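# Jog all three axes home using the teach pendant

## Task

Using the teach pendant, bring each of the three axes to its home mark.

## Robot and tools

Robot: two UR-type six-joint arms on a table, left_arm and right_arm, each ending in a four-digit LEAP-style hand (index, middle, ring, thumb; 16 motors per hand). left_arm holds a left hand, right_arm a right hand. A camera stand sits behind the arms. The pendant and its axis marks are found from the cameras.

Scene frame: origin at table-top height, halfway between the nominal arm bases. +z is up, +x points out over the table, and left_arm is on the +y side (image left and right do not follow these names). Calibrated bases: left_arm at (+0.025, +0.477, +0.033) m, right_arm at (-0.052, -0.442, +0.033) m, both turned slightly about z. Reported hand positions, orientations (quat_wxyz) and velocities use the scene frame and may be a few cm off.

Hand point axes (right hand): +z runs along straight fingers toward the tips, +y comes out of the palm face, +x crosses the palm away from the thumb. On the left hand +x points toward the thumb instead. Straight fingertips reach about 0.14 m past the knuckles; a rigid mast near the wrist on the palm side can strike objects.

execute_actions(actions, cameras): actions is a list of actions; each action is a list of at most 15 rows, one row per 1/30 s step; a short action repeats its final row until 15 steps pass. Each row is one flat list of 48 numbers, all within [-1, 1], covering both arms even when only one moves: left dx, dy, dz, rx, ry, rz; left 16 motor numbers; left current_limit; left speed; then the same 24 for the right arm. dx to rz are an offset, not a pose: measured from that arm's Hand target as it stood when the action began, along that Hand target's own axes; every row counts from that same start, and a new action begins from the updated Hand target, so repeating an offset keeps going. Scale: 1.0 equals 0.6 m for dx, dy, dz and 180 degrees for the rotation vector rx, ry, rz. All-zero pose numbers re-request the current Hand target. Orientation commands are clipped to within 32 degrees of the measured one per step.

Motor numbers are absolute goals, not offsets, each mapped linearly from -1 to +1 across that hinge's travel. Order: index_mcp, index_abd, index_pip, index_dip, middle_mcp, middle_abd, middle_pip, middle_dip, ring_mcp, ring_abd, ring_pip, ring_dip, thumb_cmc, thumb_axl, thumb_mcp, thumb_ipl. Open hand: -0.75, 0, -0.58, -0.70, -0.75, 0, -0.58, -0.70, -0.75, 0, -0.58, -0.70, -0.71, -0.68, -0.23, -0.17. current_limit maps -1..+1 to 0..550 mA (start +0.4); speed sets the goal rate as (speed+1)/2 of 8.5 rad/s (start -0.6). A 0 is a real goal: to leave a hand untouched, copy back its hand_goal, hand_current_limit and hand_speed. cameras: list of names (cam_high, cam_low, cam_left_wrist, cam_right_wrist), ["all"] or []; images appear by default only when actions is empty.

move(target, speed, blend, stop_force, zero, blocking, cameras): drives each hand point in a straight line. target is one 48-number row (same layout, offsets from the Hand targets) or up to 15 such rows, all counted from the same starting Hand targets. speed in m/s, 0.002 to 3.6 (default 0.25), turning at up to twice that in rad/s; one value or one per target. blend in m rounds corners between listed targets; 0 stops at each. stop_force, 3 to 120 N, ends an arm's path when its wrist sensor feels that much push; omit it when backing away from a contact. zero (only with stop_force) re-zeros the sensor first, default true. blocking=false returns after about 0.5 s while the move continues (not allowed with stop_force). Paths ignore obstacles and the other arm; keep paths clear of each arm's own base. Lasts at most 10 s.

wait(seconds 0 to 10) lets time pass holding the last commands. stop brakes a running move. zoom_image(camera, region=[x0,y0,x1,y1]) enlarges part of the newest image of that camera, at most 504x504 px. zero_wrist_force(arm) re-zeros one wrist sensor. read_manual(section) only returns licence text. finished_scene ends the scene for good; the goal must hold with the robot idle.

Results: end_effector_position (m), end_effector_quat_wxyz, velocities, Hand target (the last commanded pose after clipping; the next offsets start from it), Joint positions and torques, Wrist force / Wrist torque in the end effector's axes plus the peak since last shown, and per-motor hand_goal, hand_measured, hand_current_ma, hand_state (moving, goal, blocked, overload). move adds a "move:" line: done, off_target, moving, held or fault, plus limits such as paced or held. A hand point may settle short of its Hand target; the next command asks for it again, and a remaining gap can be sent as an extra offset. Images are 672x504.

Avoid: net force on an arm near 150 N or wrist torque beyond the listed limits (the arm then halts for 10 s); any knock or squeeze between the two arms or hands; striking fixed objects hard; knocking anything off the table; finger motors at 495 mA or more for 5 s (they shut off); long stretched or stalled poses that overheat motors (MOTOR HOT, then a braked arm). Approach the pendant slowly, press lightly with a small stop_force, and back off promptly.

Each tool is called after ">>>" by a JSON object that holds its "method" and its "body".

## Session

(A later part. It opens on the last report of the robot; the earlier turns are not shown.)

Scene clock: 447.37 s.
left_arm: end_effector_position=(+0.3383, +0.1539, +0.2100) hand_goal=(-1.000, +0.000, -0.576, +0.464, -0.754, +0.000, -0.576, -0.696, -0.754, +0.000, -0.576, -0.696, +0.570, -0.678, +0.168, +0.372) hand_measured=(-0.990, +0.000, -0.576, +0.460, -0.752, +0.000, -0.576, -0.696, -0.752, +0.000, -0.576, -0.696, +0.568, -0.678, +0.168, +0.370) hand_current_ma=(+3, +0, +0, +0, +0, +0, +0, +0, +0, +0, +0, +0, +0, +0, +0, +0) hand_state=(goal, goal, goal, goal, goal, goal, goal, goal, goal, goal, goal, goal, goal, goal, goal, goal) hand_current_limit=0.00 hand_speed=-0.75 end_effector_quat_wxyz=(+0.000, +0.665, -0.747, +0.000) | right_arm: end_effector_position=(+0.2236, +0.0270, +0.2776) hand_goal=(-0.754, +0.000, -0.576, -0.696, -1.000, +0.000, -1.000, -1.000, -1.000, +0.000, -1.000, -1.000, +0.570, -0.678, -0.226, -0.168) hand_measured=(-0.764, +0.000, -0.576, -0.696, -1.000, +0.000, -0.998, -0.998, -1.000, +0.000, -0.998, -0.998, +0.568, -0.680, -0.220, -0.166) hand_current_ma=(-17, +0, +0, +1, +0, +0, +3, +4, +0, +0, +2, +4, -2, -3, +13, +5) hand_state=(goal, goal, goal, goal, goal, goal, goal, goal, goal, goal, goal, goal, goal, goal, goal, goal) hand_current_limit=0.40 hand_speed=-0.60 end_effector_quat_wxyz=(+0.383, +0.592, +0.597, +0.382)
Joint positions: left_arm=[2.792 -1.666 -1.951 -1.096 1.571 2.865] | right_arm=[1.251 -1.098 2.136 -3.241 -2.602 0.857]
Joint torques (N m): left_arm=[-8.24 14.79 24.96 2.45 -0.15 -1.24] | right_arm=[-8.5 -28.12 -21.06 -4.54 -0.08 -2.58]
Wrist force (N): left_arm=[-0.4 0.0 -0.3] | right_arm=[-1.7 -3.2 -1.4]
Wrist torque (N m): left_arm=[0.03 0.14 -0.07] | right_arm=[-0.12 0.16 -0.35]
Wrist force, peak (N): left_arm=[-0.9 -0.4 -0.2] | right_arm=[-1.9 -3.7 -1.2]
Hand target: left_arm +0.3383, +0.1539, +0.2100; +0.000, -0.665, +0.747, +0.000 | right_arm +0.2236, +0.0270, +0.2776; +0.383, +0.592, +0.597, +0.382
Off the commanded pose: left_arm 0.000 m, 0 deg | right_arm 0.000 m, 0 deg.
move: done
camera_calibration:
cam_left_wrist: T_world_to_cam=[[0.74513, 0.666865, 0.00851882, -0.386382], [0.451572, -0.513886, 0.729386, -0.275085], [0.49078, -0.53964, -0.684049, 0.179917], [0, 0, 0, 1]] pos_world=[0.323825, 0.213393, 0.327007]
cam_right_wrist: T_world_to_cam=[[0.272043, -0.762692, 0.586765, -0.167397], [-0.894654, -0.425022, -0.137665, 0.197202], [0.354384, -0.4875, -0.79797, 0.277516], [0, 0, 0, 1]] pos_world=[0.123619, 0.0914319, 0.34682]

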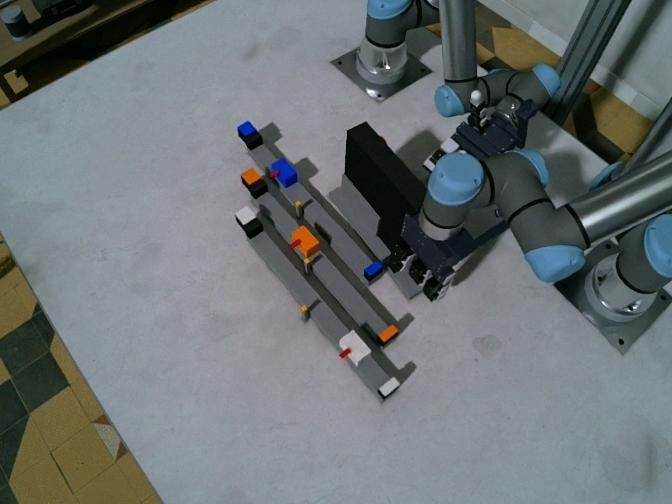

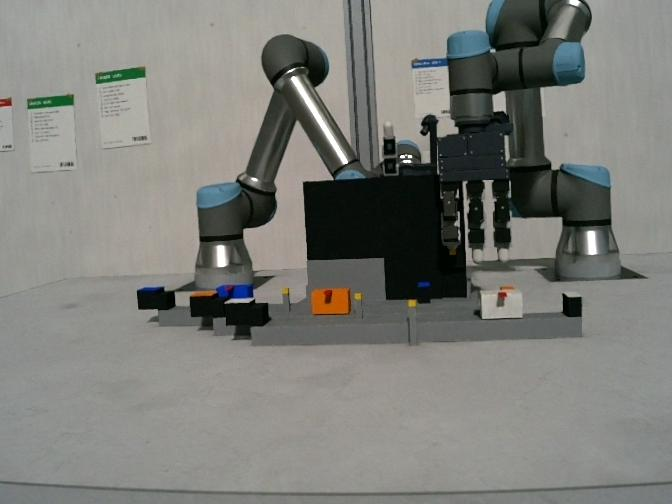

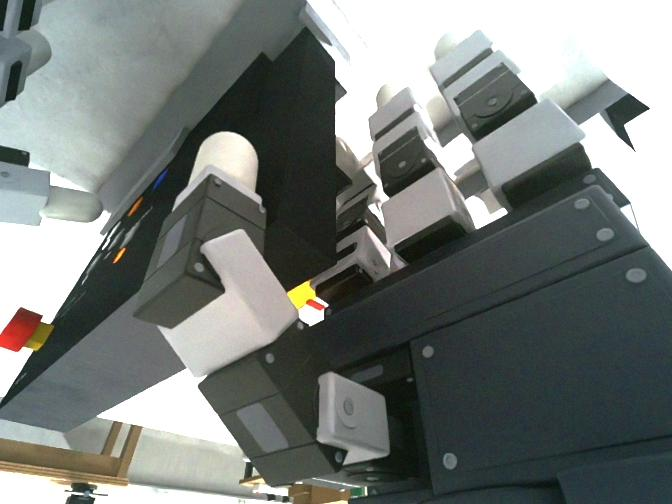

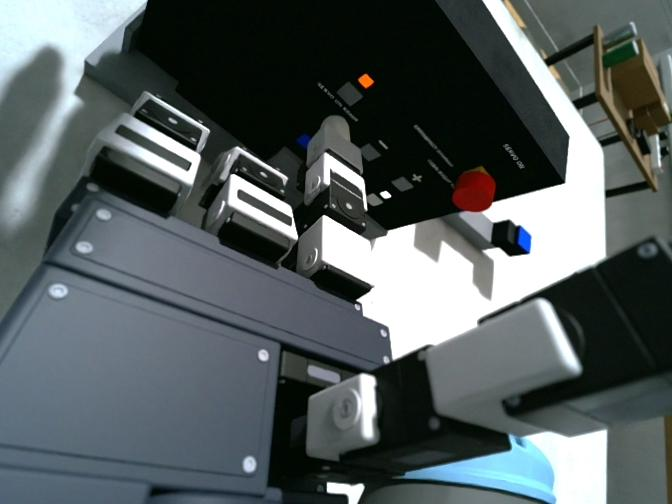

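>>> {"method": "move", "body": {"target": [0, 0, 0, 0, 0, 0, -1, 0, -0.358, 0.464, -0.754, 0, -0.576, -0.696, -0.754, 0, -0.576, -0.696, 0.571, -0.678, 0.202, 0.427, 0.0, -0.8, 0, 0, 0, 0, 0, 0, -0.754, 0, -0.576, -0.696, -1, 0, -1, -1, -1, 0, -1, -1, 0.571, -0.678, -0.226, -0.168, 0.4, -0.6], "cameras": ["cam_low", "cam_left_wrist", "cam_right_wrist"]}}

>>> {"method": "zoom_image", "body": {"camera": "cam_low", "region": [400, 120, 540, 320]}}

Scene clock: 452.20 s.
left_arm: end_effector_position=(+0.3383, +0.1539, +0.2100) hand_goal=(-1.000, +0.000, -0.358, +0.464, -0.754, +0.000, -0.576, -0.696, -0.754, +0.000, -0.576, -0.696, +0.570, -0.678, +0.202, +0.426) hand_measured=(-1.000, +0.000, -0.468, +0.434, -0.752, +0.000, -0.576, -0.696, -0.752, +0.000, -0.576, -0.696, +0.568, -0.678, +0.190, +0.398) hand_current_ma=(+0, +0, -213, -21, +0, +0, +0, +0, +0, +0, +0, +0, +0, +0, -6, -32) hand_state=(goal, goal, blocked, blocked, goal, goal, goal, goal, goal, goal, goal, goal, goal, goal, goal, blocked) hand_current_limit=0.00 hand_speed=-0.80 end_effector_quat_wxyz=(+0.000, +0.665, -0.747, +0.000) | right_arm: end_effector_position=(+0.2236, +0.0270, +0.2776) hand_goal=(-0.754, +0.000, -0.576, -0.696, -1.000, +0.000, -1.000, -1.000, -1.000, +0.000, -1.000, -1.000, +0.570, -0.678, -0.226, -0.168) hand_measured=(-0.764, +0.000, -0.576, -0.696, -1.000, +0.000, -0.998, -0.998, -1.000, +0.000, -0.998, -0.998, +0.568, -0.680, -0.220, -0.166) hand_current_ma=(-17, +0, +0, +1, +0, +0, +3, +4, +0, +0, +2, +4, -2, -3, +13, +5) hand_state=(goal, goal, goal, goal, goal, goal, goal, goal, goal, goal, goal, goal, goal, goal, goal, goal) hand_current_limit=0.40 hand_speed=-0.60 end_effector_quat_wxyz=(+0.383, +0.592, +0.597, +0.382)
Joint positions: left_arm=[2.792 -1.666 -1.951 -1.096 1.571 2.865] | right_arm=[1.251 -1.098 2.136 -3.241 -2.602 0.857]
Joint torques (N m): left_arm=[-8.63 15.98 24 2.25 -0.13 -1.2] | right_arm=[-7.88 -29.82 -18.82 -4.63 -0.2 -2.35]
Wrist force (N): left_arm=[-0.5 -1.8 5.6] | right_arm=[-1.6 -3.3 -1.3]
Wrist torque (N m): left_arm=[0.15 0.03 -0.09] | right_arm=[-0.11 0.15 -0.35]
Wrist force, peak (N): left_arm=[-0.7 -1.8 5.8] | right_arm=[-1.7 -3.7 -1.7]
Hand target: left_arm +0.3383, +0.1539, +0.2100; +0.000, -0.665, +0.747, +0.000 | right_arm +0.2236, +0.0270, +0.2776; +0.383, +0.592, +0.597, +0.382
Off the commanded pose: left_arm 0.000 m, 0 deg | right_arm 0.000 m, 0 deg.
move: done
camera_calibration:
cam_left_wrist: T_world_to_cam=[[0.74513, 0.666865, 0.00851931, -0.386382], [0.451571, -0.513887, 0.729386, -0.275085], [0.49078, -0.53964, -0.684049, 0.179917], [0, 0, 0, 1]] pos_world=[0.323825, 0.213393, 0.327007]
cam_right_wrist: T_world_to_cam=[[0.272043, -0.762692, 0.586765, -0.167397], [-0.894654, -0.425022, -0.137665, 0.197202], [0.354384, -0.4875, -0.79797, 0.277516], [0, 0, 0, 1]] pos_world=[0.123619, 0.0914319, 0.34682]
Images, in order (width x height): cam_low 672x504, cam_left_wrist 672x504, cam_right_wrist 672x504.

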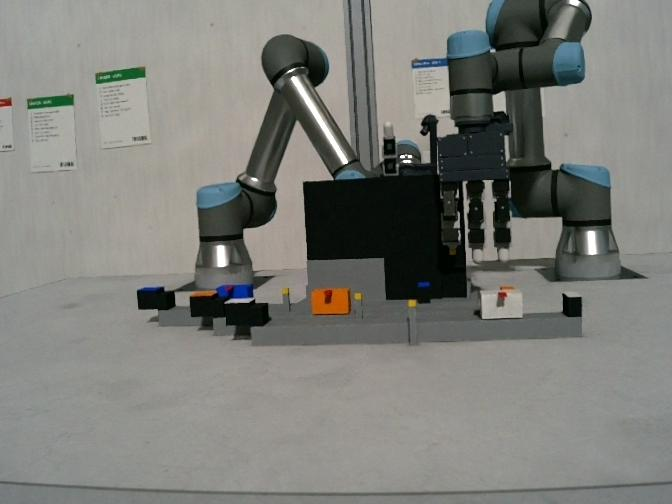

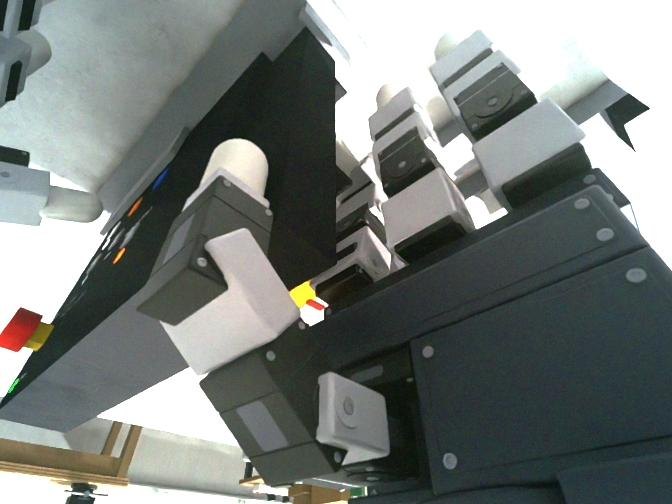

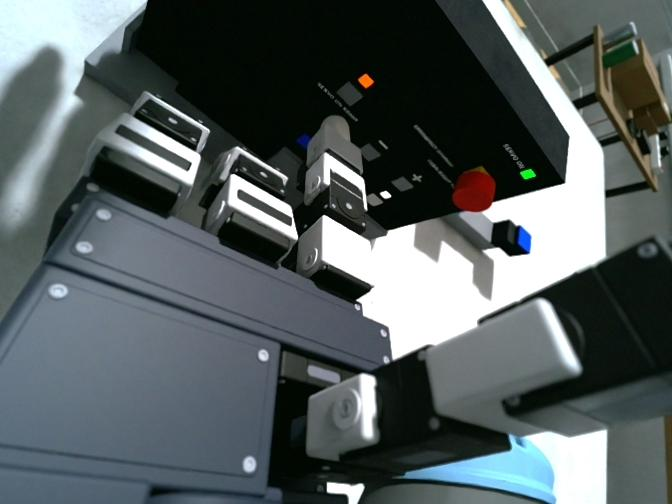

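Scaled by 2.520 from the camera's 672x504 image, which has a finer 960x720 frame.

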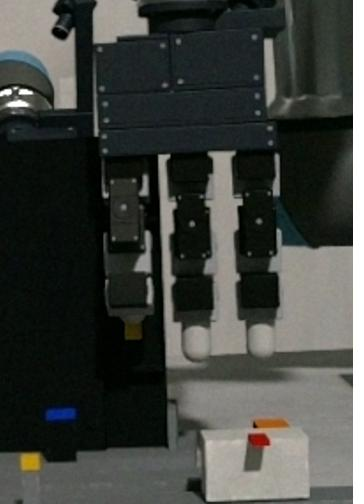

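>>> {"method": "move", "body": {"target": [0, 0, 0, 0, 0, 0, -1, 0, -0.358, 0.464, -0.754, 0, -0.576, -0.696, -0.754, 0, -0.576, -0.696, 0.571, -0.678, 0.202, 0.427, 0.0, -0.8, -0.085, -0.0424, 0.0231, 0, 0, 0, -0.754, 0, -0.576, -0.696, -1, 0, -1, -1, -1, 0, -1, -1, 0.571, -0.678, -0.226, -0.168, 0.4, -0.6], "speed": 0.1, "cameras": ["cam_high", "cam_right_wrist"]}}

>>> {"method": "zoom_image", "body": {"camera": "cam_right_wrist", "region": [230, 0, 480, 200]}}

>>> {"method": "zoom_image", "body": {"camera": "cam_high", "region": [230, 110, 430, 410]}}

Scene clock: 465.47 s.
left_arm: end_effector_position=(+0.3383, +0.1539, +0.2100) hand_goal=(-1.000, +0.000, -0.358, +0.464, -0.754, +0.000, -0.576, -0.696, -0.754, +0.000, -0.576, -0.696, +0.570, -0.678, +0.202, +0.426) hand_measured=(-1.000, +0.000, -0.468, +0.434, -0.752, +0.000, -0.576, -0.696, -0.752, +0.000, -0.576, -0.696, +0.568, -0.678, +0.190, +0.398) hand_current_ma=(+0, +0, -213, -21, +0, +0, +0, +0, +0, +0, +0, +0, +0, +0, -6, -32) hand_state=(goal, goal, blocked, blocked, goal, goal, goal, goal, goal, goal, goal, goal, goal, goal, goal, blocked) hand_current_limit=0.00 hand_speed=-0.80 end_effector_quat_wxyz=(+0.000, +0.665, -0.747, +0.000) | right_arm: end_effector_position=(+0.2260, -0.0242, +0.2489) hand_goal=(-0.754, +0.000, -0.576, -0.696, -1.000, +0.000, -1.000, -1.000, -1.000, +0.000, -1.000, -1.000, +0.570, -0.678, -0.226, -0.168) hand_measured=(-0.764, +0.000, -0.576, -0.696, -1.000, +0.000, -0.998, -0.998, -1.000, +0.000, -0.998, -0.998, +0.568, -0.680, -0.220, -0.166) hand_current_ma=(-17, +0, +0, +1, +0, +0, +3, +4, +0, +0, +2, +4, -2, -3, +13, +5) hand_state=(goal, goal, goal, goal, goal, goal, goal, goal, goal, goal, goal, goal, goal, goal, goal, goal) hand_current_limit=0.40 hand_speed=-0.60 end_effector_quat_wxyz=(+0.383, +0.592, +0.597, +0.382)
Joint positions: left_arm=[2.792 -1.666 -1.951 -1.096 1.571 2.865] | right_arm=[1.206 -1.073 2.278 -3.465 -2.574 0.789]
Joint torques (N m): left_arm=[-8.38 25.46 25.18 1.95 -0.05 -1.25] | right_arm=[7.68 -43.58 -13.64 -2.88 -2.54 2.26]
Wrist force (N): left_arm=[-0.2 -1.9 4.3] | right_arm=[-1.9 -3.3 -1.2]
Wrist torque (N m): left_arm=[0.15 0.05 -0.11] | right_arm=[-0.16 0.20 -0.39]
Wrist force, peak (N): left_arm=[-0.5 -1.6 6.0] | right_arm=[-2.7 -4.0 -0.9]
Hand target: left_arm +0.3383, +0.1539, +0.2100; +0.000, -0.665, +0.747, +0.000 | right_arm +0.2259, -0.0242, +0.2490; +0.383, +0.592, +0.597, +0.382
Off the commanded pose: left_arm 0.000 m, 0 deg | right_arm 0.000 m, 0 deg.
move: done
camera_calibration:
cam_right_wrist: T_world_to_cam=[[0.272082, -0.762553, 0.586928, -0.190381], [-0.894679, -0.425032, -0.137467, 0.173591], [0.35429, -0.487709, -0.797884, 0.228877], [0, 0, 0, 1]] pos_world=[0.126019, 0.0402313, 0.31822]
Images, in order (width x height): cam_high 672x504, cam_right_wrist 672x504.

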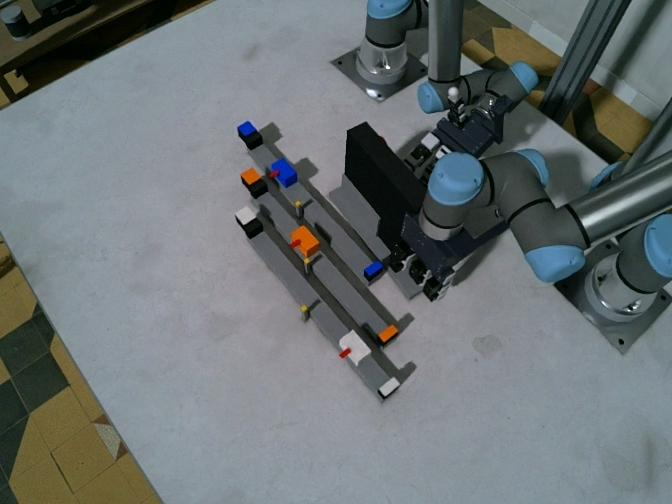

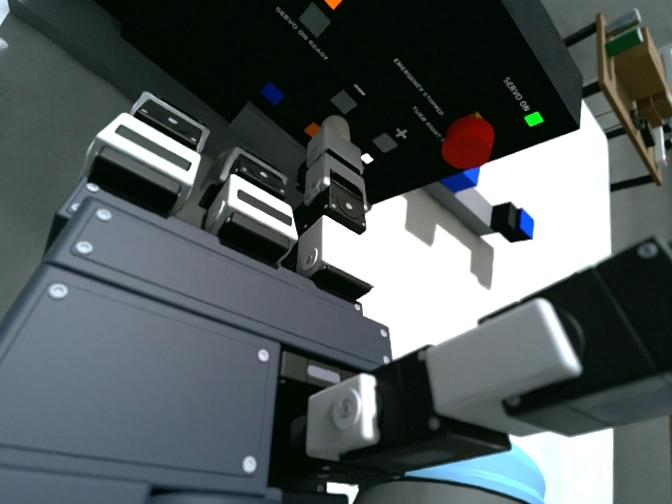

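Scaled by 2.016 from the camera's 672x504 image, which has a finer 960x720 frame.

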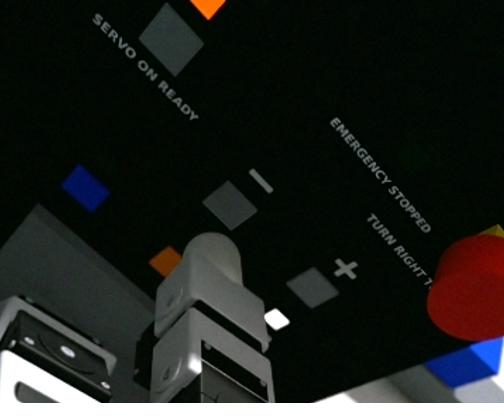

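Scaled by 1.680 from the camera's 672x504 image, which has a finer 960x720 frame.

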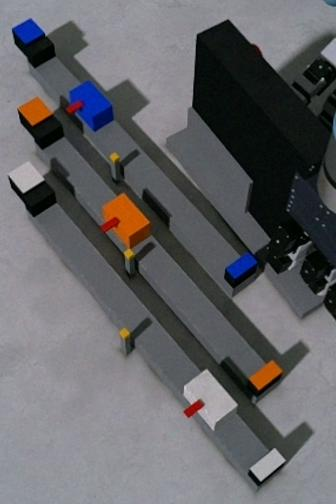

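>>> {"method": "move", "body": {"target": [0, 0, 0, 0, 0, 0, -1, 0, -0.358, 0.464, -0.754, 0, -0.576, -0.696, -0.754, 0, -0.576, -0.696, 0.571, -0.678, 0.202, 0.427, 0.0, -0.8, -0.0038, 0.014, 0.0301, 0, 0, 0, -0.754, 0, -0.576, -0.696, -1, 0, -1, -1, -1, 0, -1, -1, 0.571, -0.678, -0.226, -0.168, 0.4, -0.6], "speed": 0.02, "stop_force": 4, "cameras": ["cam_high", "cam_right_wrist"]}}

>>> {"method": "move", "body": {"target": [0, 0, 0, 0, 0, 0, -1, 0, -0.358, 0.464, -0.754, 0, -0.576, -0.696, -0.754, 0, -0.576, -0.696, 0.571, -0.678, 0.202, 0.427, 0.0, -0.8, 0.0019, -0.007, -0.015, 0, 0, 0, -0.754, 0, -0.576, -0.696, -1, 0, -1, -1, -1, 0, -1, -1, 0.571, -0.678, -0.226, -0.168, 0.4, -0.6], "speed": 0.05, "cameras": ["cam_high", "cam_right_wrist"]}}

>>> {"method": "zoom_image", "body": {"camera": "cam_high", "region": [230, 110, 430, 410]}}

Scene clock: 470.93 s.
left_arm: end_effector_position=(+0.3383, +0.1539, +0.2100) hand_goal=(-1.000, +0.000, -0.358, +0.464, -0.754, +0.000, -0.576, -0.696, -0.754, +0.000, -0.576, -0.696, +0.570, -0.678, +0.202, +0.426) hand_measured=(-1.000, +0.000, -0.466, +0.434, -0.752, +0.000, -0.576, -0.696, -0.752, +0.000, -0.576, -0.696, +0.568, -0.678, +0.188, +0.398) hand_current_ma=(+0, +0, -210, -22, +0, +0, +0, +0, +0, +0, +0, +0, +0, +0, -8, -31) hand_state=(goal, goal, blocked, blocked, goal, goal, goal, goal, goal, goal, goal, goal, goal, goal, goal, blocked) hand_current_limit=0.00 hand_speed=-0.80 end_effector_quat_wxyz=(+0.000, +0.665, -0.747, +0.000) | right_arm: end_effector_position=(+0.2374, -0.0254, +0.2491) hand_goal=(-0.754, +0.000, -0.576, -0.696, -1.000, +0.000, -1.000, -1.000, -1.000, +0.000, -1.000, -1.000, +0.570, -0.678, -0.226, -0.168) hand_measured=(-0.764, -0.002, -0.576, -0.696, -1.000, +0.000, -0.998, -0.998, -1.000, +0.000, -0.998, -0.998, +0.568, -0.680, -0.220, -0.166) hand_current_ma=(-18, -2, -1, +1, +0, +0, +3, +4, +0, +0, +2, +4, -2, -3, +13, +5) hand_state=(goal, goal, goal, goal, goal, goal, goal, goal, goal, goal, goal, goal, goal, goal, goal, goal) hand_current_limit=0.40 hand_speed=-0.60 end_effector_quat_wxyz=(+0.383, +0.592, +0.597, +0.382)
Joint positions: left_arm=[2.792 -1.666 -1.951 -1.096 1.571 2.865] | right_arm=[1.18 -1.065 2.273 -3.5 -2.557 0.753]
Joint torques (N m): left_arm=[-7.81 35.13 24.95 1.6 0.31 -1.22] | right_arm=[-2.09 -43.54 1.25 -4.17 -0.53 -2.4]
Wrist force (N): left_arm=[-0.9 -0.7 6.1] | right_arm=[-1.3 -3.4 -2.0]
Wrist torque (N m): left_arm=[0.16 0.03 -0.14] | right_arm=[-0.11 0.12 -0.38]
Wrist force, peak (N): left_arm=[-1.0 -0.8 6.7] | right_arm=[-2.0 -2.7 -6.1]
Hand target: left_arm +0.3383, +0.1539, +0.2100; +0.000, -0.665, +0.747, +0.000 | right_arm +0.2374, -0.0254, +0.2491; +0.383, +0.592, +0.597, +0.382 (not the last commanded pose)
Off the commanded pose: left_arm 0.000 m, 0 deg | right_arm 0.009 m, 0 deg.
move: contact (right_arm)
camera_calibration:
cam_right_wrist: T_world_to_cam=[[0.272052, -0.762706, 0.586743, -0.194446], [-0.894685, -0.424978, -0.137594, 0.183347], [0.354296, -0.487518, -0.797998, 0.22444], [0, 0, 0, 1]] pos_world=[0.137419, 0.039032, 0.31842]
Images, in order (width x height): cam_high 672x504, cam_right_wrist 672x504.

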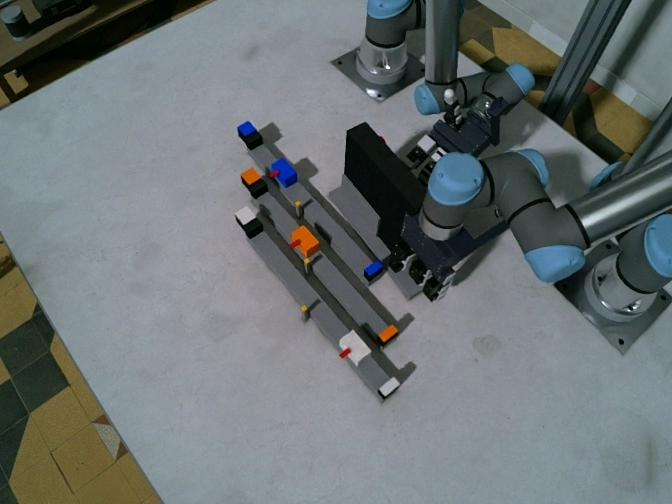

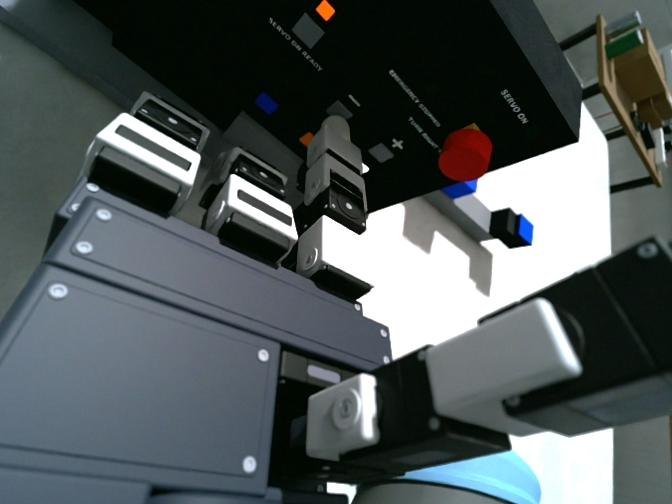

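Scene clock: 471.67 s.
left_arm: end_effector_position=(+0.3383, +0.1539, +0.2100) hand_goal=(-1.000, +0.000, -0.358, +0.464, -0.754, +0.000, -0.576, -0.696, -0.754, +0.000, -0.576, -0.696, +0.570, -0.678, +0.202, +0.426) hand_measured=(-1.000, +0.000, -0.466, +0.434, -0.752, +0.000, -0.576, -0.696, -0.752, +0.000, -0.576, -0.696, +0.568, -0.678, +0.188, +0.398) hand_current_ma=(+0, +0, -210, -22, +0, +0, +0, +0, +0, +0, +0, +0, +0, +0, -8, -31) hand_state=(goal, goal, blocked, blocked, goal, goal, goal, goal, goal, goal, goal, goal, goal, goal, goal, blocked) hand_current_limit=0.00 hand_speed=-0.80 end_effector_quat_wxyz=(+0.000, +0.665, -0.747, +0.000) | right_arm: end_effector_position=(+0.2274, -0.0244, +0.2490) hand_goal=(-0.754, +0.000, -0.576, -0.696, -1.000, +0.000, -1.000, -1.000, -1.000, +0.000, -1.000, -1.000, +0.570, -0.678, -0.226, -0.168) hand_measured=(-0.764, -0.002, -0.576, -0.696, -1.000, +0.000, -0.998, -0.998, -1.000, +0.000, -0.998, -0.998, +0.568, -0.680, -0.220, -0.166) hand_current_ma=(-18, -2, -1, +1, +0, +0, +3, +4, +0, +0, +2, +4, -2, -3, +13, +5) hand_state=(goal, goal, goal, goal, goal, goal, goal, goal, goal, goal, goal, goal, goal, goal, goal, goal) hand_current_limit=0.40 hand_speed=-0.60 end_effector_quat_wxyz=(+0.383, +0.592, +0.597, +0.382) end_effector_velocity=(+0.001, +0.000, +0.000) end_effector_angular_velocity=(-0.001, +0.001, +0.002)
Joint positions: left_arm=[2.792 -1.666 -1.951 -1.096 1.571 2.865] | right_arm=[1.203 -1.072 2.277 -3.47 -2.572 0.785]
Joint velocities: left_arm=[within noise] | right_arm=[-0.002 0.001 0 -0.005 0.003 -0.006]
Joint torques (N m): left_arm=[-8.72 36.7 25.48 1.55 0.34 -1.04] | right_arm=[-8.51 -33.55 -4.3 -4.64 0.21 -2.54]
Wrist force (N): left_arm=[-0.5 -0.6 5.4] | right_arm=[-1.6 -3.5 -1.5]
Wrist torque (N m): left_arm=[0.19 0.01 -0.12] | right_arm=[-0.15 0.17 -0.38]
Wrist force, peak (N): left_arm=[-0.8 -0.3 7.0] | right_arm=[-1.5 -3.7 -1.4]
Hand target: left_arm +0.3383, +0.1539, +0.2100; +0.000, -0.665, +0.747, +0.000 | right_arm +0.2274, -0.0243, +0.2490; +0.383, +0.592, +0.597, +0.382
Off the commanded pose: left_arm 0.000 m, 0 deg | right_arm 0.000 m, 0 deg.
move: done
camera_calibration:
cam_right_wrist: T_world_to_cam=[[0.271933, -0.762712, 0.58679, -0.190904], [-0.894728, -0.424879, -0.13762, 0.174822], [0.354279, -0.487594, -0.797959, 0.228384], [0, 0, 0, 1]] pos_world=[0.127419, 0.040032, 0.31832]
Images, in order (width x height): cam_high 672x504, cam_right_wrist 672x504.

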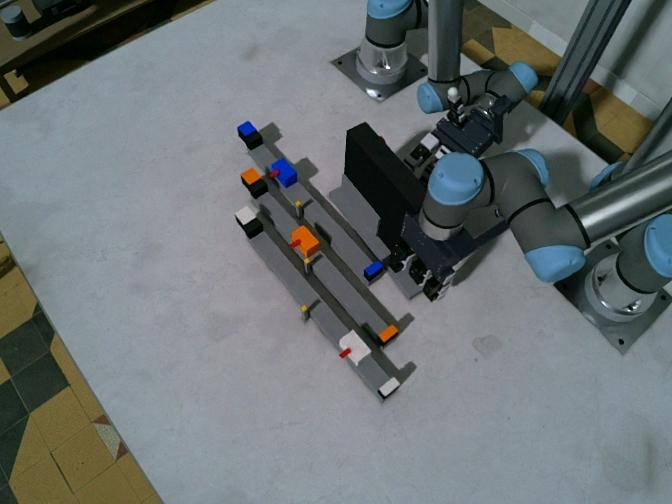

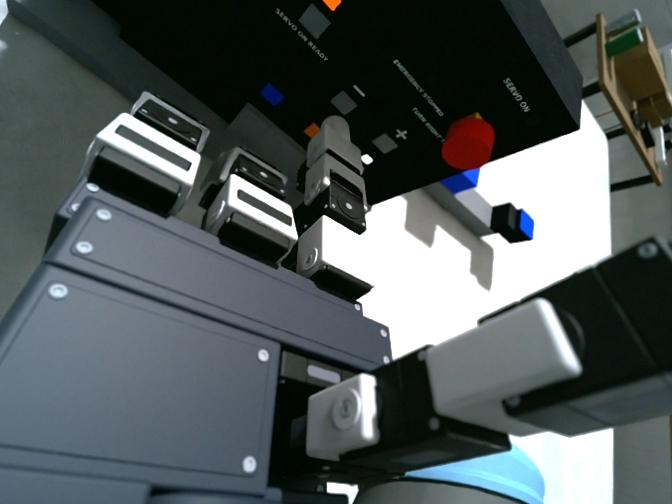

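Scaled by 1.680 from the camera's 672x504 image, which has a finer 960x720 frame.

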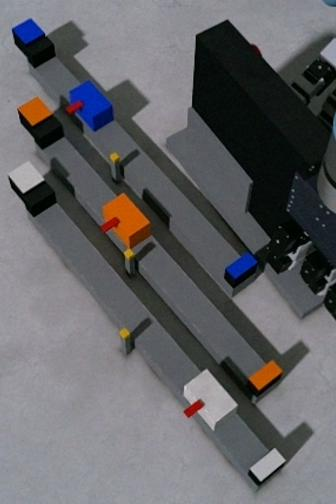

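>>> {"method": "move", "body": {"target": [0, 0, 0, 0, 0, 0, -1, 0, -0.33, 0.464, -0.754, 0, -0.576, -0.696, -0.754, 0, -0.576, -0.696, 0.571, -0.678, 0.202, 0.427, 0.0, -0.8, 0, 0, 0, 0, 0, 0, -0.754, 0, -0.576, -0.696, -1, 0, -1, -1, -1, 0, -1, -1, 0.571, -0.678, -0.226, -0.168, 0.4, -0.6], "cameras": ["cam_right_wrist", "cam_left_wrist"]}}

Scene clock: 482.93 s.
left_arm: end_effector_position=(+0.3383, +0.1539, +0.2100) hand_goal=(-1.000, +0.000, -0.330, +0.464, -0.754, +0.000, -0.576, -0.696, -0.754, +0.000, -0.576, -0.696, +0.570, -0.678, +0.202, +0.426) hand_measured=(-1.000, +0.000, -0.456, +0.426, -0.752, +0.000, -0.576, -0.696, -0.752, +0.000, -0.576, -0.696, +0.568, -0.678, +0.188, +0.398) hand_current_ma=(+0, +0, -274, -32, +0, +0, +0, +0, +0, +0, +0, +0, +0, +0, -9, -31) hand_state=(goal, goal, blocked, blocked, goal, goal, goal, goal, goal, goal, goal, goal, goal, goal, goal, blocked) hand_current_limit=0.00 hand_speed=-0.80 end_effector_quat_wxyz=(+0.000, +0.665, -0.747, +0.000) | right_arm: end_effector_position=(+0.2274, -0.0243, +0.2490) hand_goal=(-0.754, +0.000, -0.576, -0.696, -1.000, +0.000, -1.000, -1.000, -1.000, +0.000, -1.000, -1.000, +0.570, -0.678, -0.226, -0.168) hand_measured=(-0.764, -0.002, -0.576, -0.696, -1.000, +0.000, -0.998, -0.998, -1.000, +0.000, -0.998, -0.998, +0.568, -0.680, -0.220, -0.166) hand_current_ma=(-18, -2, -1, +1, +0, +0, +3, +4, +0, +0, +2, +4, -2, -3, +13, +5) hand_state=(goal, goal, goal, goal, goal, goal, goal, goal, goal, goal, goal, goal, goal, goal, goal, goal) hand_current_limit=0.40 hand_speed=-0.60 end_effector_quat_wxyz=(+0.383, +0.592, +0.597, +0.382)
Joint positions: left_arm=[2.792 -1.666 -1.951 -1.096 1.571 2.865] | right_arm=[1.202 -1.072 2.277 -3.47 -2.572 0.785]
Joint torques (N m): left_arm=[-8.55 37.75 24.39 1.14 0.43 -1.2] | right_arm=[-9.19 -25.25 -19.93 -4.68 0.02 -2.54]
Wrist force (N): left_arm=[-0.7 -0.9 7.1] | right_arm=[-1.7 -3.3 -1.3]
Wrist torque (N m): left_arm=[0.17 -0.01 -0.13] | right_arm=[-0.12 0.18 -0.35]
Wrist force, peak (N): left_arm=[-0.6 -0.6 7.7] | right_arm=[-1.9 -3.9 -1.4]
Hand target: left_arm +0.3383, +0.1539, +0.2100; +0.000, -0.665, +0.747, +0.000 | right_arm +0.2274, -0.0243, +0.2490; +0.383, +0.592, +0.597, +0.382
Off the commanded pose: left_arm 0.000 m, 0 deg | right_arm 0.000 m, 0 deg.
move: done
camera_calibration:
cam_left_wrist: T_world_to_cam=[[0.74513, 0.666865, 0.00851882, -0.386382], [0.451572, -0.513886, 0.729386, -0.275085], [0.49078, -0.53964, -0.684049, 0.179917], [0, 0, 0, 1]] pos_world=[0.323825, 0.213393, 0.327007]
cam_right_wrist: T_world_to_cam=[[0.272052, -0.762706, 0.586743, -0.190931], [-0.894685, -0.424978, -0.137594, 0.174901], [0.354296, -0.487518, -0.797998, 0.228356], [0, 0, 0, 1]] pos_world=[0.127519, 0.040032, 0.31832]
Images, in order (width x height): cam_left_wrist 672x504, cam_right_wrist 672x504.

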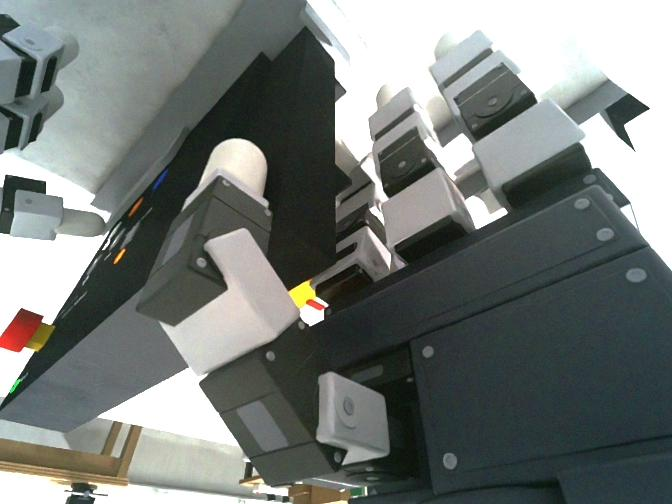

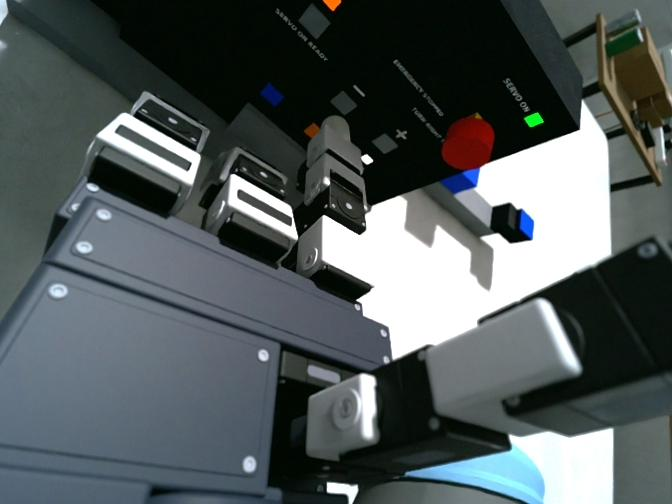

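>>> {"method": "move", "body": {"target": [0, 0, 0, 0, 0, 0, -1, 0, -0.28, 0.464, -0.754, 0, -0.576, -0.696, -0.754, 0, -0.576, -0.696, 0.571, -0.678, 0.215, 0.44, 0.45, -0.85, 0, 0, 0, 0, 0, 0, -0.754, 0, -0.576, -0.696, -1, 0, -1, -1, -1, 0, -1, -1, 0.571, -0.678, -0.226, -0.168, 0.4, -0.6], "cameras": ["cam_right_wrist"]}}

Scene clock: 486.63 s.
left_arm: end_effector_position=(+0.3383, +0.1539, +0.2100) hand_goal=(-1.000, +0.000, -0.280, +0.464, -0.754, +0.000, -0.576, -0.696, -0.754, +0.000, -0.576, -0.696, +0.570, -0.678, +0.214, +0.440) hand_measured=(-1.000, +0.000, -0.442, +0.422, -0.752, +0.000, -0.576, -0.696, -0.752, +0.000, -0.576, -0.696, +0.568, -0.678, +0.188, +0.398) hand_current_ma=(+0, +0, -399, -39, +0, +0, +0, +0, +0, +0, +0, +0, +0, +0, -26, -65) hand_state=(goal, goal, blocked, blocked, goal, goal, goal, goal, goal, goal, goal, goal, goal, goal, blocked, blocked) hand_current_limit=0.45 hand_speed=-0.85 end_effector_quat_wxyz=(+0.000, +0.665, -0.747, +0.000) | right_arm: end_effector_position=(+0.2274, -0.0243, +0.2490) hand_goal=(-0.754, +0.000, -0.576, -0.696, -1.000, +0.000, -1.000, -1.000, -1.000, +0.000, -1.000, -1.000, +0.570, -0.678, -0.226, -0.168) hand_measured=(-0.764, -0.002, -0.576, -0.696, -1.000, +0.000, -0.998, -0.998, -1.000, +0.000, -0.998, -0.998, +0.568, -0.680, -0.220, -0.166) hand_current_ma=(-18, -2, -1, +1, +0, +0, +3, +4, +0, +0, +2, +4, -2, -3, +13, +5) hand_state=(goal, goal, goal, goal, goal, goal, goal, goal, goal, goal, goal, goal, goal, goal, goal, goal) hand_current_limit=0.40 hand_speed=-0.60 end_effector_quat_wxyz=(+0.383, +0.592, +0.597, +0.382)
Joint positions: left_arm=[2.792 -1.666 -1.951 -1.096 1.571 2.865] | right_arm=[1.202 -1.072 2.277 -3.47 -2.572 0.785]
Joint torques (N m): left_arm=[-8.32 38 24.9 0.83 0.54 -1.02] | right_arm=[-8.77 -26.84 -17.57 -4.51 -0.01 -2.24]
Wrist force (N): left_arm=[-0.6 -1.3 7.8] | right_arm=[-1.6 -3.5 -1.2]
Wrist torque (N m): left_arm=[0.31 -0.01 -0.13] | right_arm=[-0.15 0.17 -0.34]
Wrist force, peak (N): left_arm=[-0.6 -1.2 8.0] | right_arm=[-2.0 -3.6 -1.4]
Hand target: left_arm +0.3383, +0.1539, +0.2100; +0.000, -0.665, +0.747, +0.000 | right_arm +0.2274, -0.0243, +0.2490; +0.383, +0.592, +0.597, +0.382
Off the commanded pose: left_arm 0.000 m, 0 deg | right_arm 0.000 m, 0 deg.
move: done
camera_calibration:
cam_right_wrist: T_world_to_cam=[[0.272052, -0.762706, 0.586743, -0.190931], [-0.894685, -0.424978, -0.137594, 0.174901], [0.354296, -0.487518, -0.797998, 0.228356], [0, 0, 0, 1]] pos_world=[0.127519, 0.040032, 0.31832]
Images, in order (width x height): cam_right_wrist 672x504.

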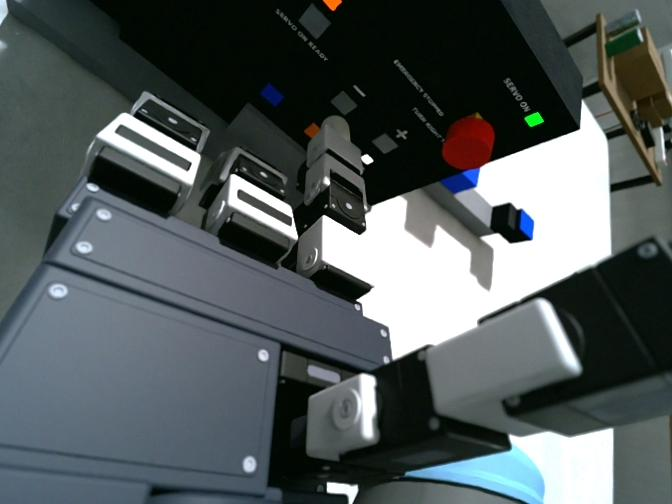

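>>> {"method": "move", "body": {"target": [0, 0, 0, 0, 0, 0, -1, 0, -0.28, 0.464, -0.754, 0, -0.576, -0.696, -0.754, 0, -0.576, -0.696, 0.571, -0.678, 0.215, 0.44, 0.45, -0.85, -0.0038, 0.014, 0.0301, 0, 0, 0, -0.754, 0, -0.576, -0.696, -1, 0, -1, -1, -1, 0, -1, -1, 0.571, -0.678, -0.226, -0.168, 0.4, -0.6], "speed": 0.02, "stop_force": 4, "cameras": ["cam_high", "cam_right_wrist"]}}

>>> {"method": "move", "body": {"target": [0, 0, 0, 0, 0, 0, -1, 0, -0.28, 0.464, -0.754, 0, -0.576, -0.696, -0.754, 0, -0.576, -0.696, 0.571, -0.678, 0.215, 0.44, 0.45, -0.85, 0.0019, -0.007, -0.015, 0, 0, 0, -0.754, 0, -0.576, -0.696, -1, 0, -1, -1, -1, 0, -1, -1, 0.571, -0.678, -0.226, -0.168, 0.4, -0.6], "speed": 0.05, "cameras": ["cam_high", "cam_right_wrist"]}}

>>> {"method": "zoom_image", "body": {"camera": "cam_high", "region": [230, 110, 430, 410]}}

Scene clock: 493.17 s.
left_arm: end_effector_position=(+0.3383, +0.1539, +0.2100) hand_goal=(-1.000, +0.000, -0.280, +0.464, -0.754, +0.000, -0.576, -0.696, -0.754, +0.000, -0.576, -0.696, +0.570, -0.678, +0.214, +0.440) hand_measured=(-1.000, +0.000, -0.442, +0.422, -0.752, +0.000, -0.576, -0.696, -0.752, +0.000, -0.576, -0.696, +0.568, -0.678, +0.188, +0.398) hand_current_ma=(+0, +0, -399, -39, +0, +0, +0, +0, +0, +0, +0, +0, +0, +0, -26, -64) hand_state=(goal, goal, blocked, blocked, goal, goal, goal, goal, goal, goal, goal, goal, goal, goal, blocked, blocked) hand_current_limit=0.45 hand_speed=-0.85 end_effector_quat_wxyz=(+0.000, +0.665, -0.747, +0.000) | right_arm: end_effector_position=(+0.2383, -0.0255, +0.2491) hand_goal=(-0.754, +0.000, -0.576, -0.696, -1.000, +0.000, -1.000, -1.000, -1.000, +0.000, -1.000, -1.000, +0.570, -0.678, -0.226, -0.168) hand_measured=(-0.764, -0.002, -0.576, -0.696, -1.000, +0.000, -0.998, -0.998, -1.000, +0.000, -0.998, -0.998, +0.568, -0.680, -0.220, -0.166) hand_current_ma=(-21, -2, -1, +1, +0, +0, +3, +4, +0, +0, +2, +4, -2, -3, +13, +5) hand_state=(goal, goal, goal, goal, goal, goal, goal, goal, goal, goal, goal, goal, goal, goal, goal, goal) hand_current_limit=0.40 hand_speed=-0.60 end_effector_quat_wxyz=(+0.383, +0.592, +0.597, +0.382)
Joint positions: left_arm=[2.792 -1.666 -1.951 -1.096 1.571 2.865] | right_arm=[1.178 -1.064 2.273 -3.502 -2.556 0.75]
Joint torques (N m): left_arm=[-8.67 37.65 25.04 0.54 0.91 -0.94] | right_arm=[-3.6 -43.27 1.44 -4.13 -0.08 -2.32]
Wrist force (N): left_arm=[-0.6 -2.9 6.4] | right_arm=[-1.2 -3.8 -6.1]
Wrist torque (N m): left_arm=[0.30 0.03 -0.17] | right_arm=[0.22 0.06 -0.38]
Wrist force, peak (N): left_arm=[-0.7 -1.4 8.0] | right_arm=[-1.4 -3.1 -11.3]
Hand target: left_arm +0.3383, +0.1539, +0.2100; +0.000, -0.665, +0.747, +0.000 | right_arm +0.2383, -0.0255, +0.2491; +0.383, +0.592, +0.597, +0.382 (not the last commanded pose)
Off the commanded pose: left_arm 0.000 m, 0 deg | right_arm 0.009 m, 0 deg.
move: contact (right_arm)
camera_calibration:
cam_right_wrist: T_world_to_cam=[[0.27196, -0.762749, 0.586729, -0.194748], [-0.894713, -0.4249, -0.137654, 0.18413], [0.354297, -0.487518, -0.797998, 0.224073], [0, 0, 0, 1]] pos_world=[0.138319, 0.0389322, 0.31842]
Images, in order (width x height): cam_high 672x504, cam_right_wrist 672x504.

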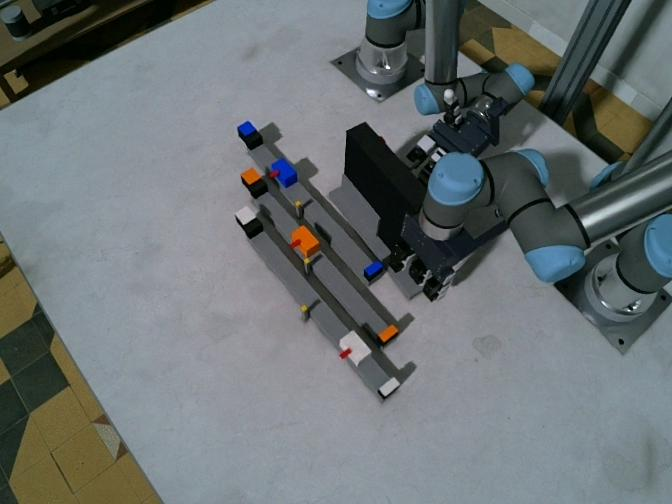

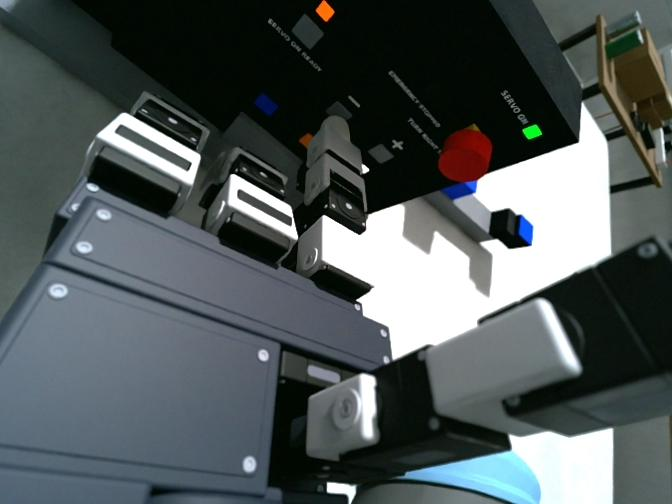

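Scene clock: 493.90 s.
left_arm: end_effector_position=(+0.3383, +0.1539, +0.2100) hand_goal=(-1.000, +0.000, -0.280, +0.464, -0.754, +0.000, -0.576, -0.696, -0.754, +0.000, -0.576, -0.696, +0.570, -0.678, +0.214, +0.440) hand_measured=(-1.000, +0.000, -0.440, +0.422, -0.752, +0.000, -0.576, -0.696, -0.752, +0.000, -0.576, -0.696, +0.568, -0.678, +0.188, +0.398) hand_current_ma=(+0, +0, -399, -40, +0, +0, +0, +0, +0, +0, +0, +0, +0, +0, -26, -64) hand_state=(goal, goal, blocked, blocked, goal, goal, goal, goal, goal, goal, goal, goal, goal, goal, blocked, blocked) hand_current_limit=0.45 hand_speed=-0.85 end_effector_quat_wxyz=(+0.000, +0.665, -0.747, +0.000) | right_arm: end_effector_position=(+0.2282, -0.0245, +0.2490) hand_goal=(-0.754, +0.000, -0.576, -0.696, -1.000, +0.000, -1.000, -1.000, -1.000, +0.000, -1.000, -1.000, +0.570, -0.678, -0.226, -0.168) hand_measured=(-0.764, -0.002, -0.576, -0.696, -1.000, +0.000, -0.998, -0.998, -1.000, +0.000, -0.998, -0.998, +0.568, -0.680, -0.220, -0.166) hand_current_ma=(-21, -2, -1, +1, +0, +0, +3, +4, +0, +0, +2, +4, -2, -3, +13, +5) hand_state=(goal, goal, goal, goal, goal, goal, goal, goal, goal, goal, goal, goal, goal, goal, goal, goal) hand_current_limit=0.40 hand_speed=-0.60 end_effector_quat_wxyz=(+0.383, +0.592, +0.597, +0.382) end_effector_velocity=(+0.001, +0.000, +0.001) end_effector_angular_velocity=(+0.000, -0.001, +0.002)
Joint positions: left_arm=[2.792 -1.666 -1.951 -1.096 1.571 2.865] | right_arm=[1.201 -1.072 2.277 -3.472 -2.571 0.782]
Joint velocities: left_arm=[within noise] | right_arm=[-0.002 0 -0.001 -0.004 0.002 -0.006]
Joint torques (N m): left_arm=[-7.75 36.1 24.82 0.44 0.68 -0.93] | right_arm=[-8.45 -34.62 -5.94 -4.28 -0.08 -2.39]
Wrist force (N): left_arm=[-0.2 -1.2 6.3] | right_arm=[-1.7 -3.4 -1.5]
Wrist torque (N m): left_arm=[0.32 0.00 -0.13] | right_arm=[-0.13 0.19 -0.39]
Wrist force, peak (N): left_arm=[-0.3 -0.9 7.9] | right_arm=[-1.6 -3.4 -6.0]
Hand target: left_arm +0.3383, +0.1539, +0.2100; +0.000, -0.665, +0.747, +0.000 | right_arm +0.2283, -0.0244, +0.2490; +0.383, +0.592, +0.597, +0.382
Off the commanded pose: left_arm 0.000 m, 0 deg | right_arm 0.000 m, 0 deg.
move: done
camera_calibration:
cam_right_wrist: T_world_to_cam=[[0.271874, -0.762758, 0.586758, -0.191205], [-0.894781, -0.424777, -0.137594, 0.175579], [0.354192, -0.487611, -0.797987, 0.228037], [0, 0, 0, 1]] pos_world=[0.128319, 0.0399322, 0.31832]
Images, in order (width x height): cam_high 672x504, cam_right_wrist 672x504.

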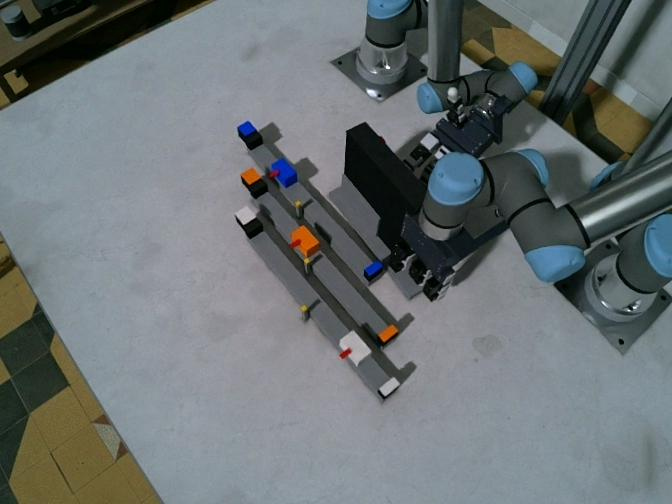

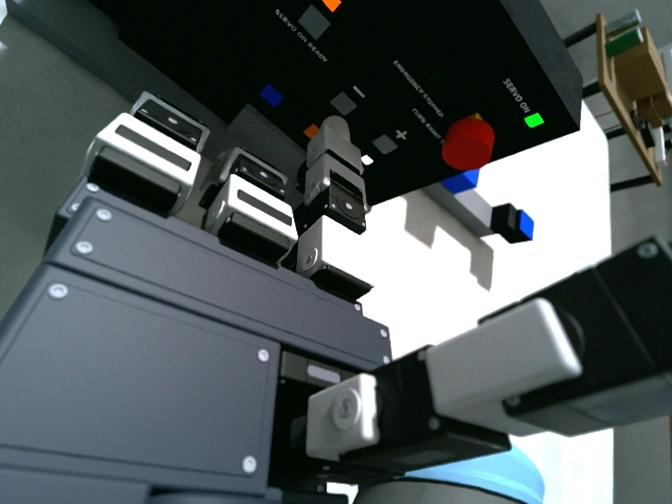

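Scaled by 1.680 from the camera's 672x504 image, which has a finer 960x720 frame.

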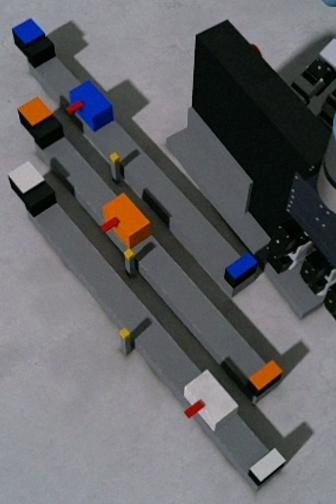

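>>> {"method": "zoom_image", "body": {"camera": "cam_high", "region": [330, 320, 410, 400]}}

>>> {"method": "zoom_image", "body": {"camera": "cam_right_wrist", "region": [280, 60, 440, 180]}}

Scaled by 6.300 from the camera's 672x504 image, which has a finer 960x720 frame.

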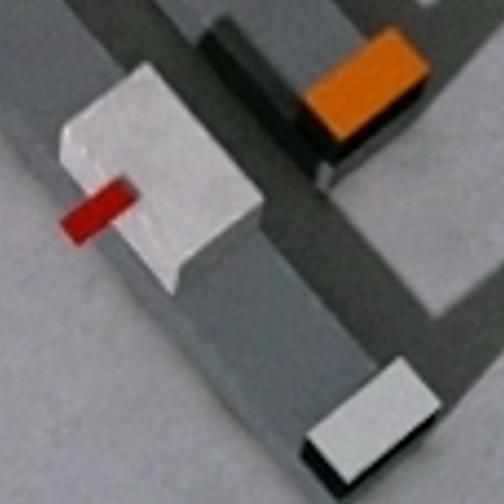

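Scaled by 3.150 from the camera's 672x504 image, which has a finer 960x720 frame.

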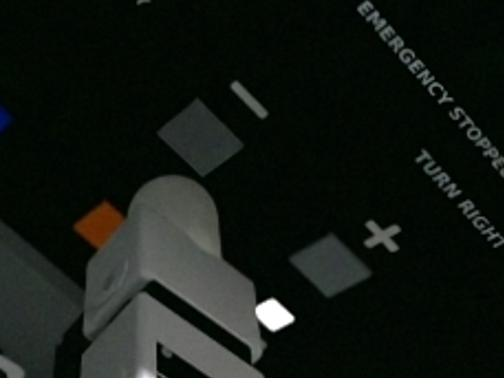

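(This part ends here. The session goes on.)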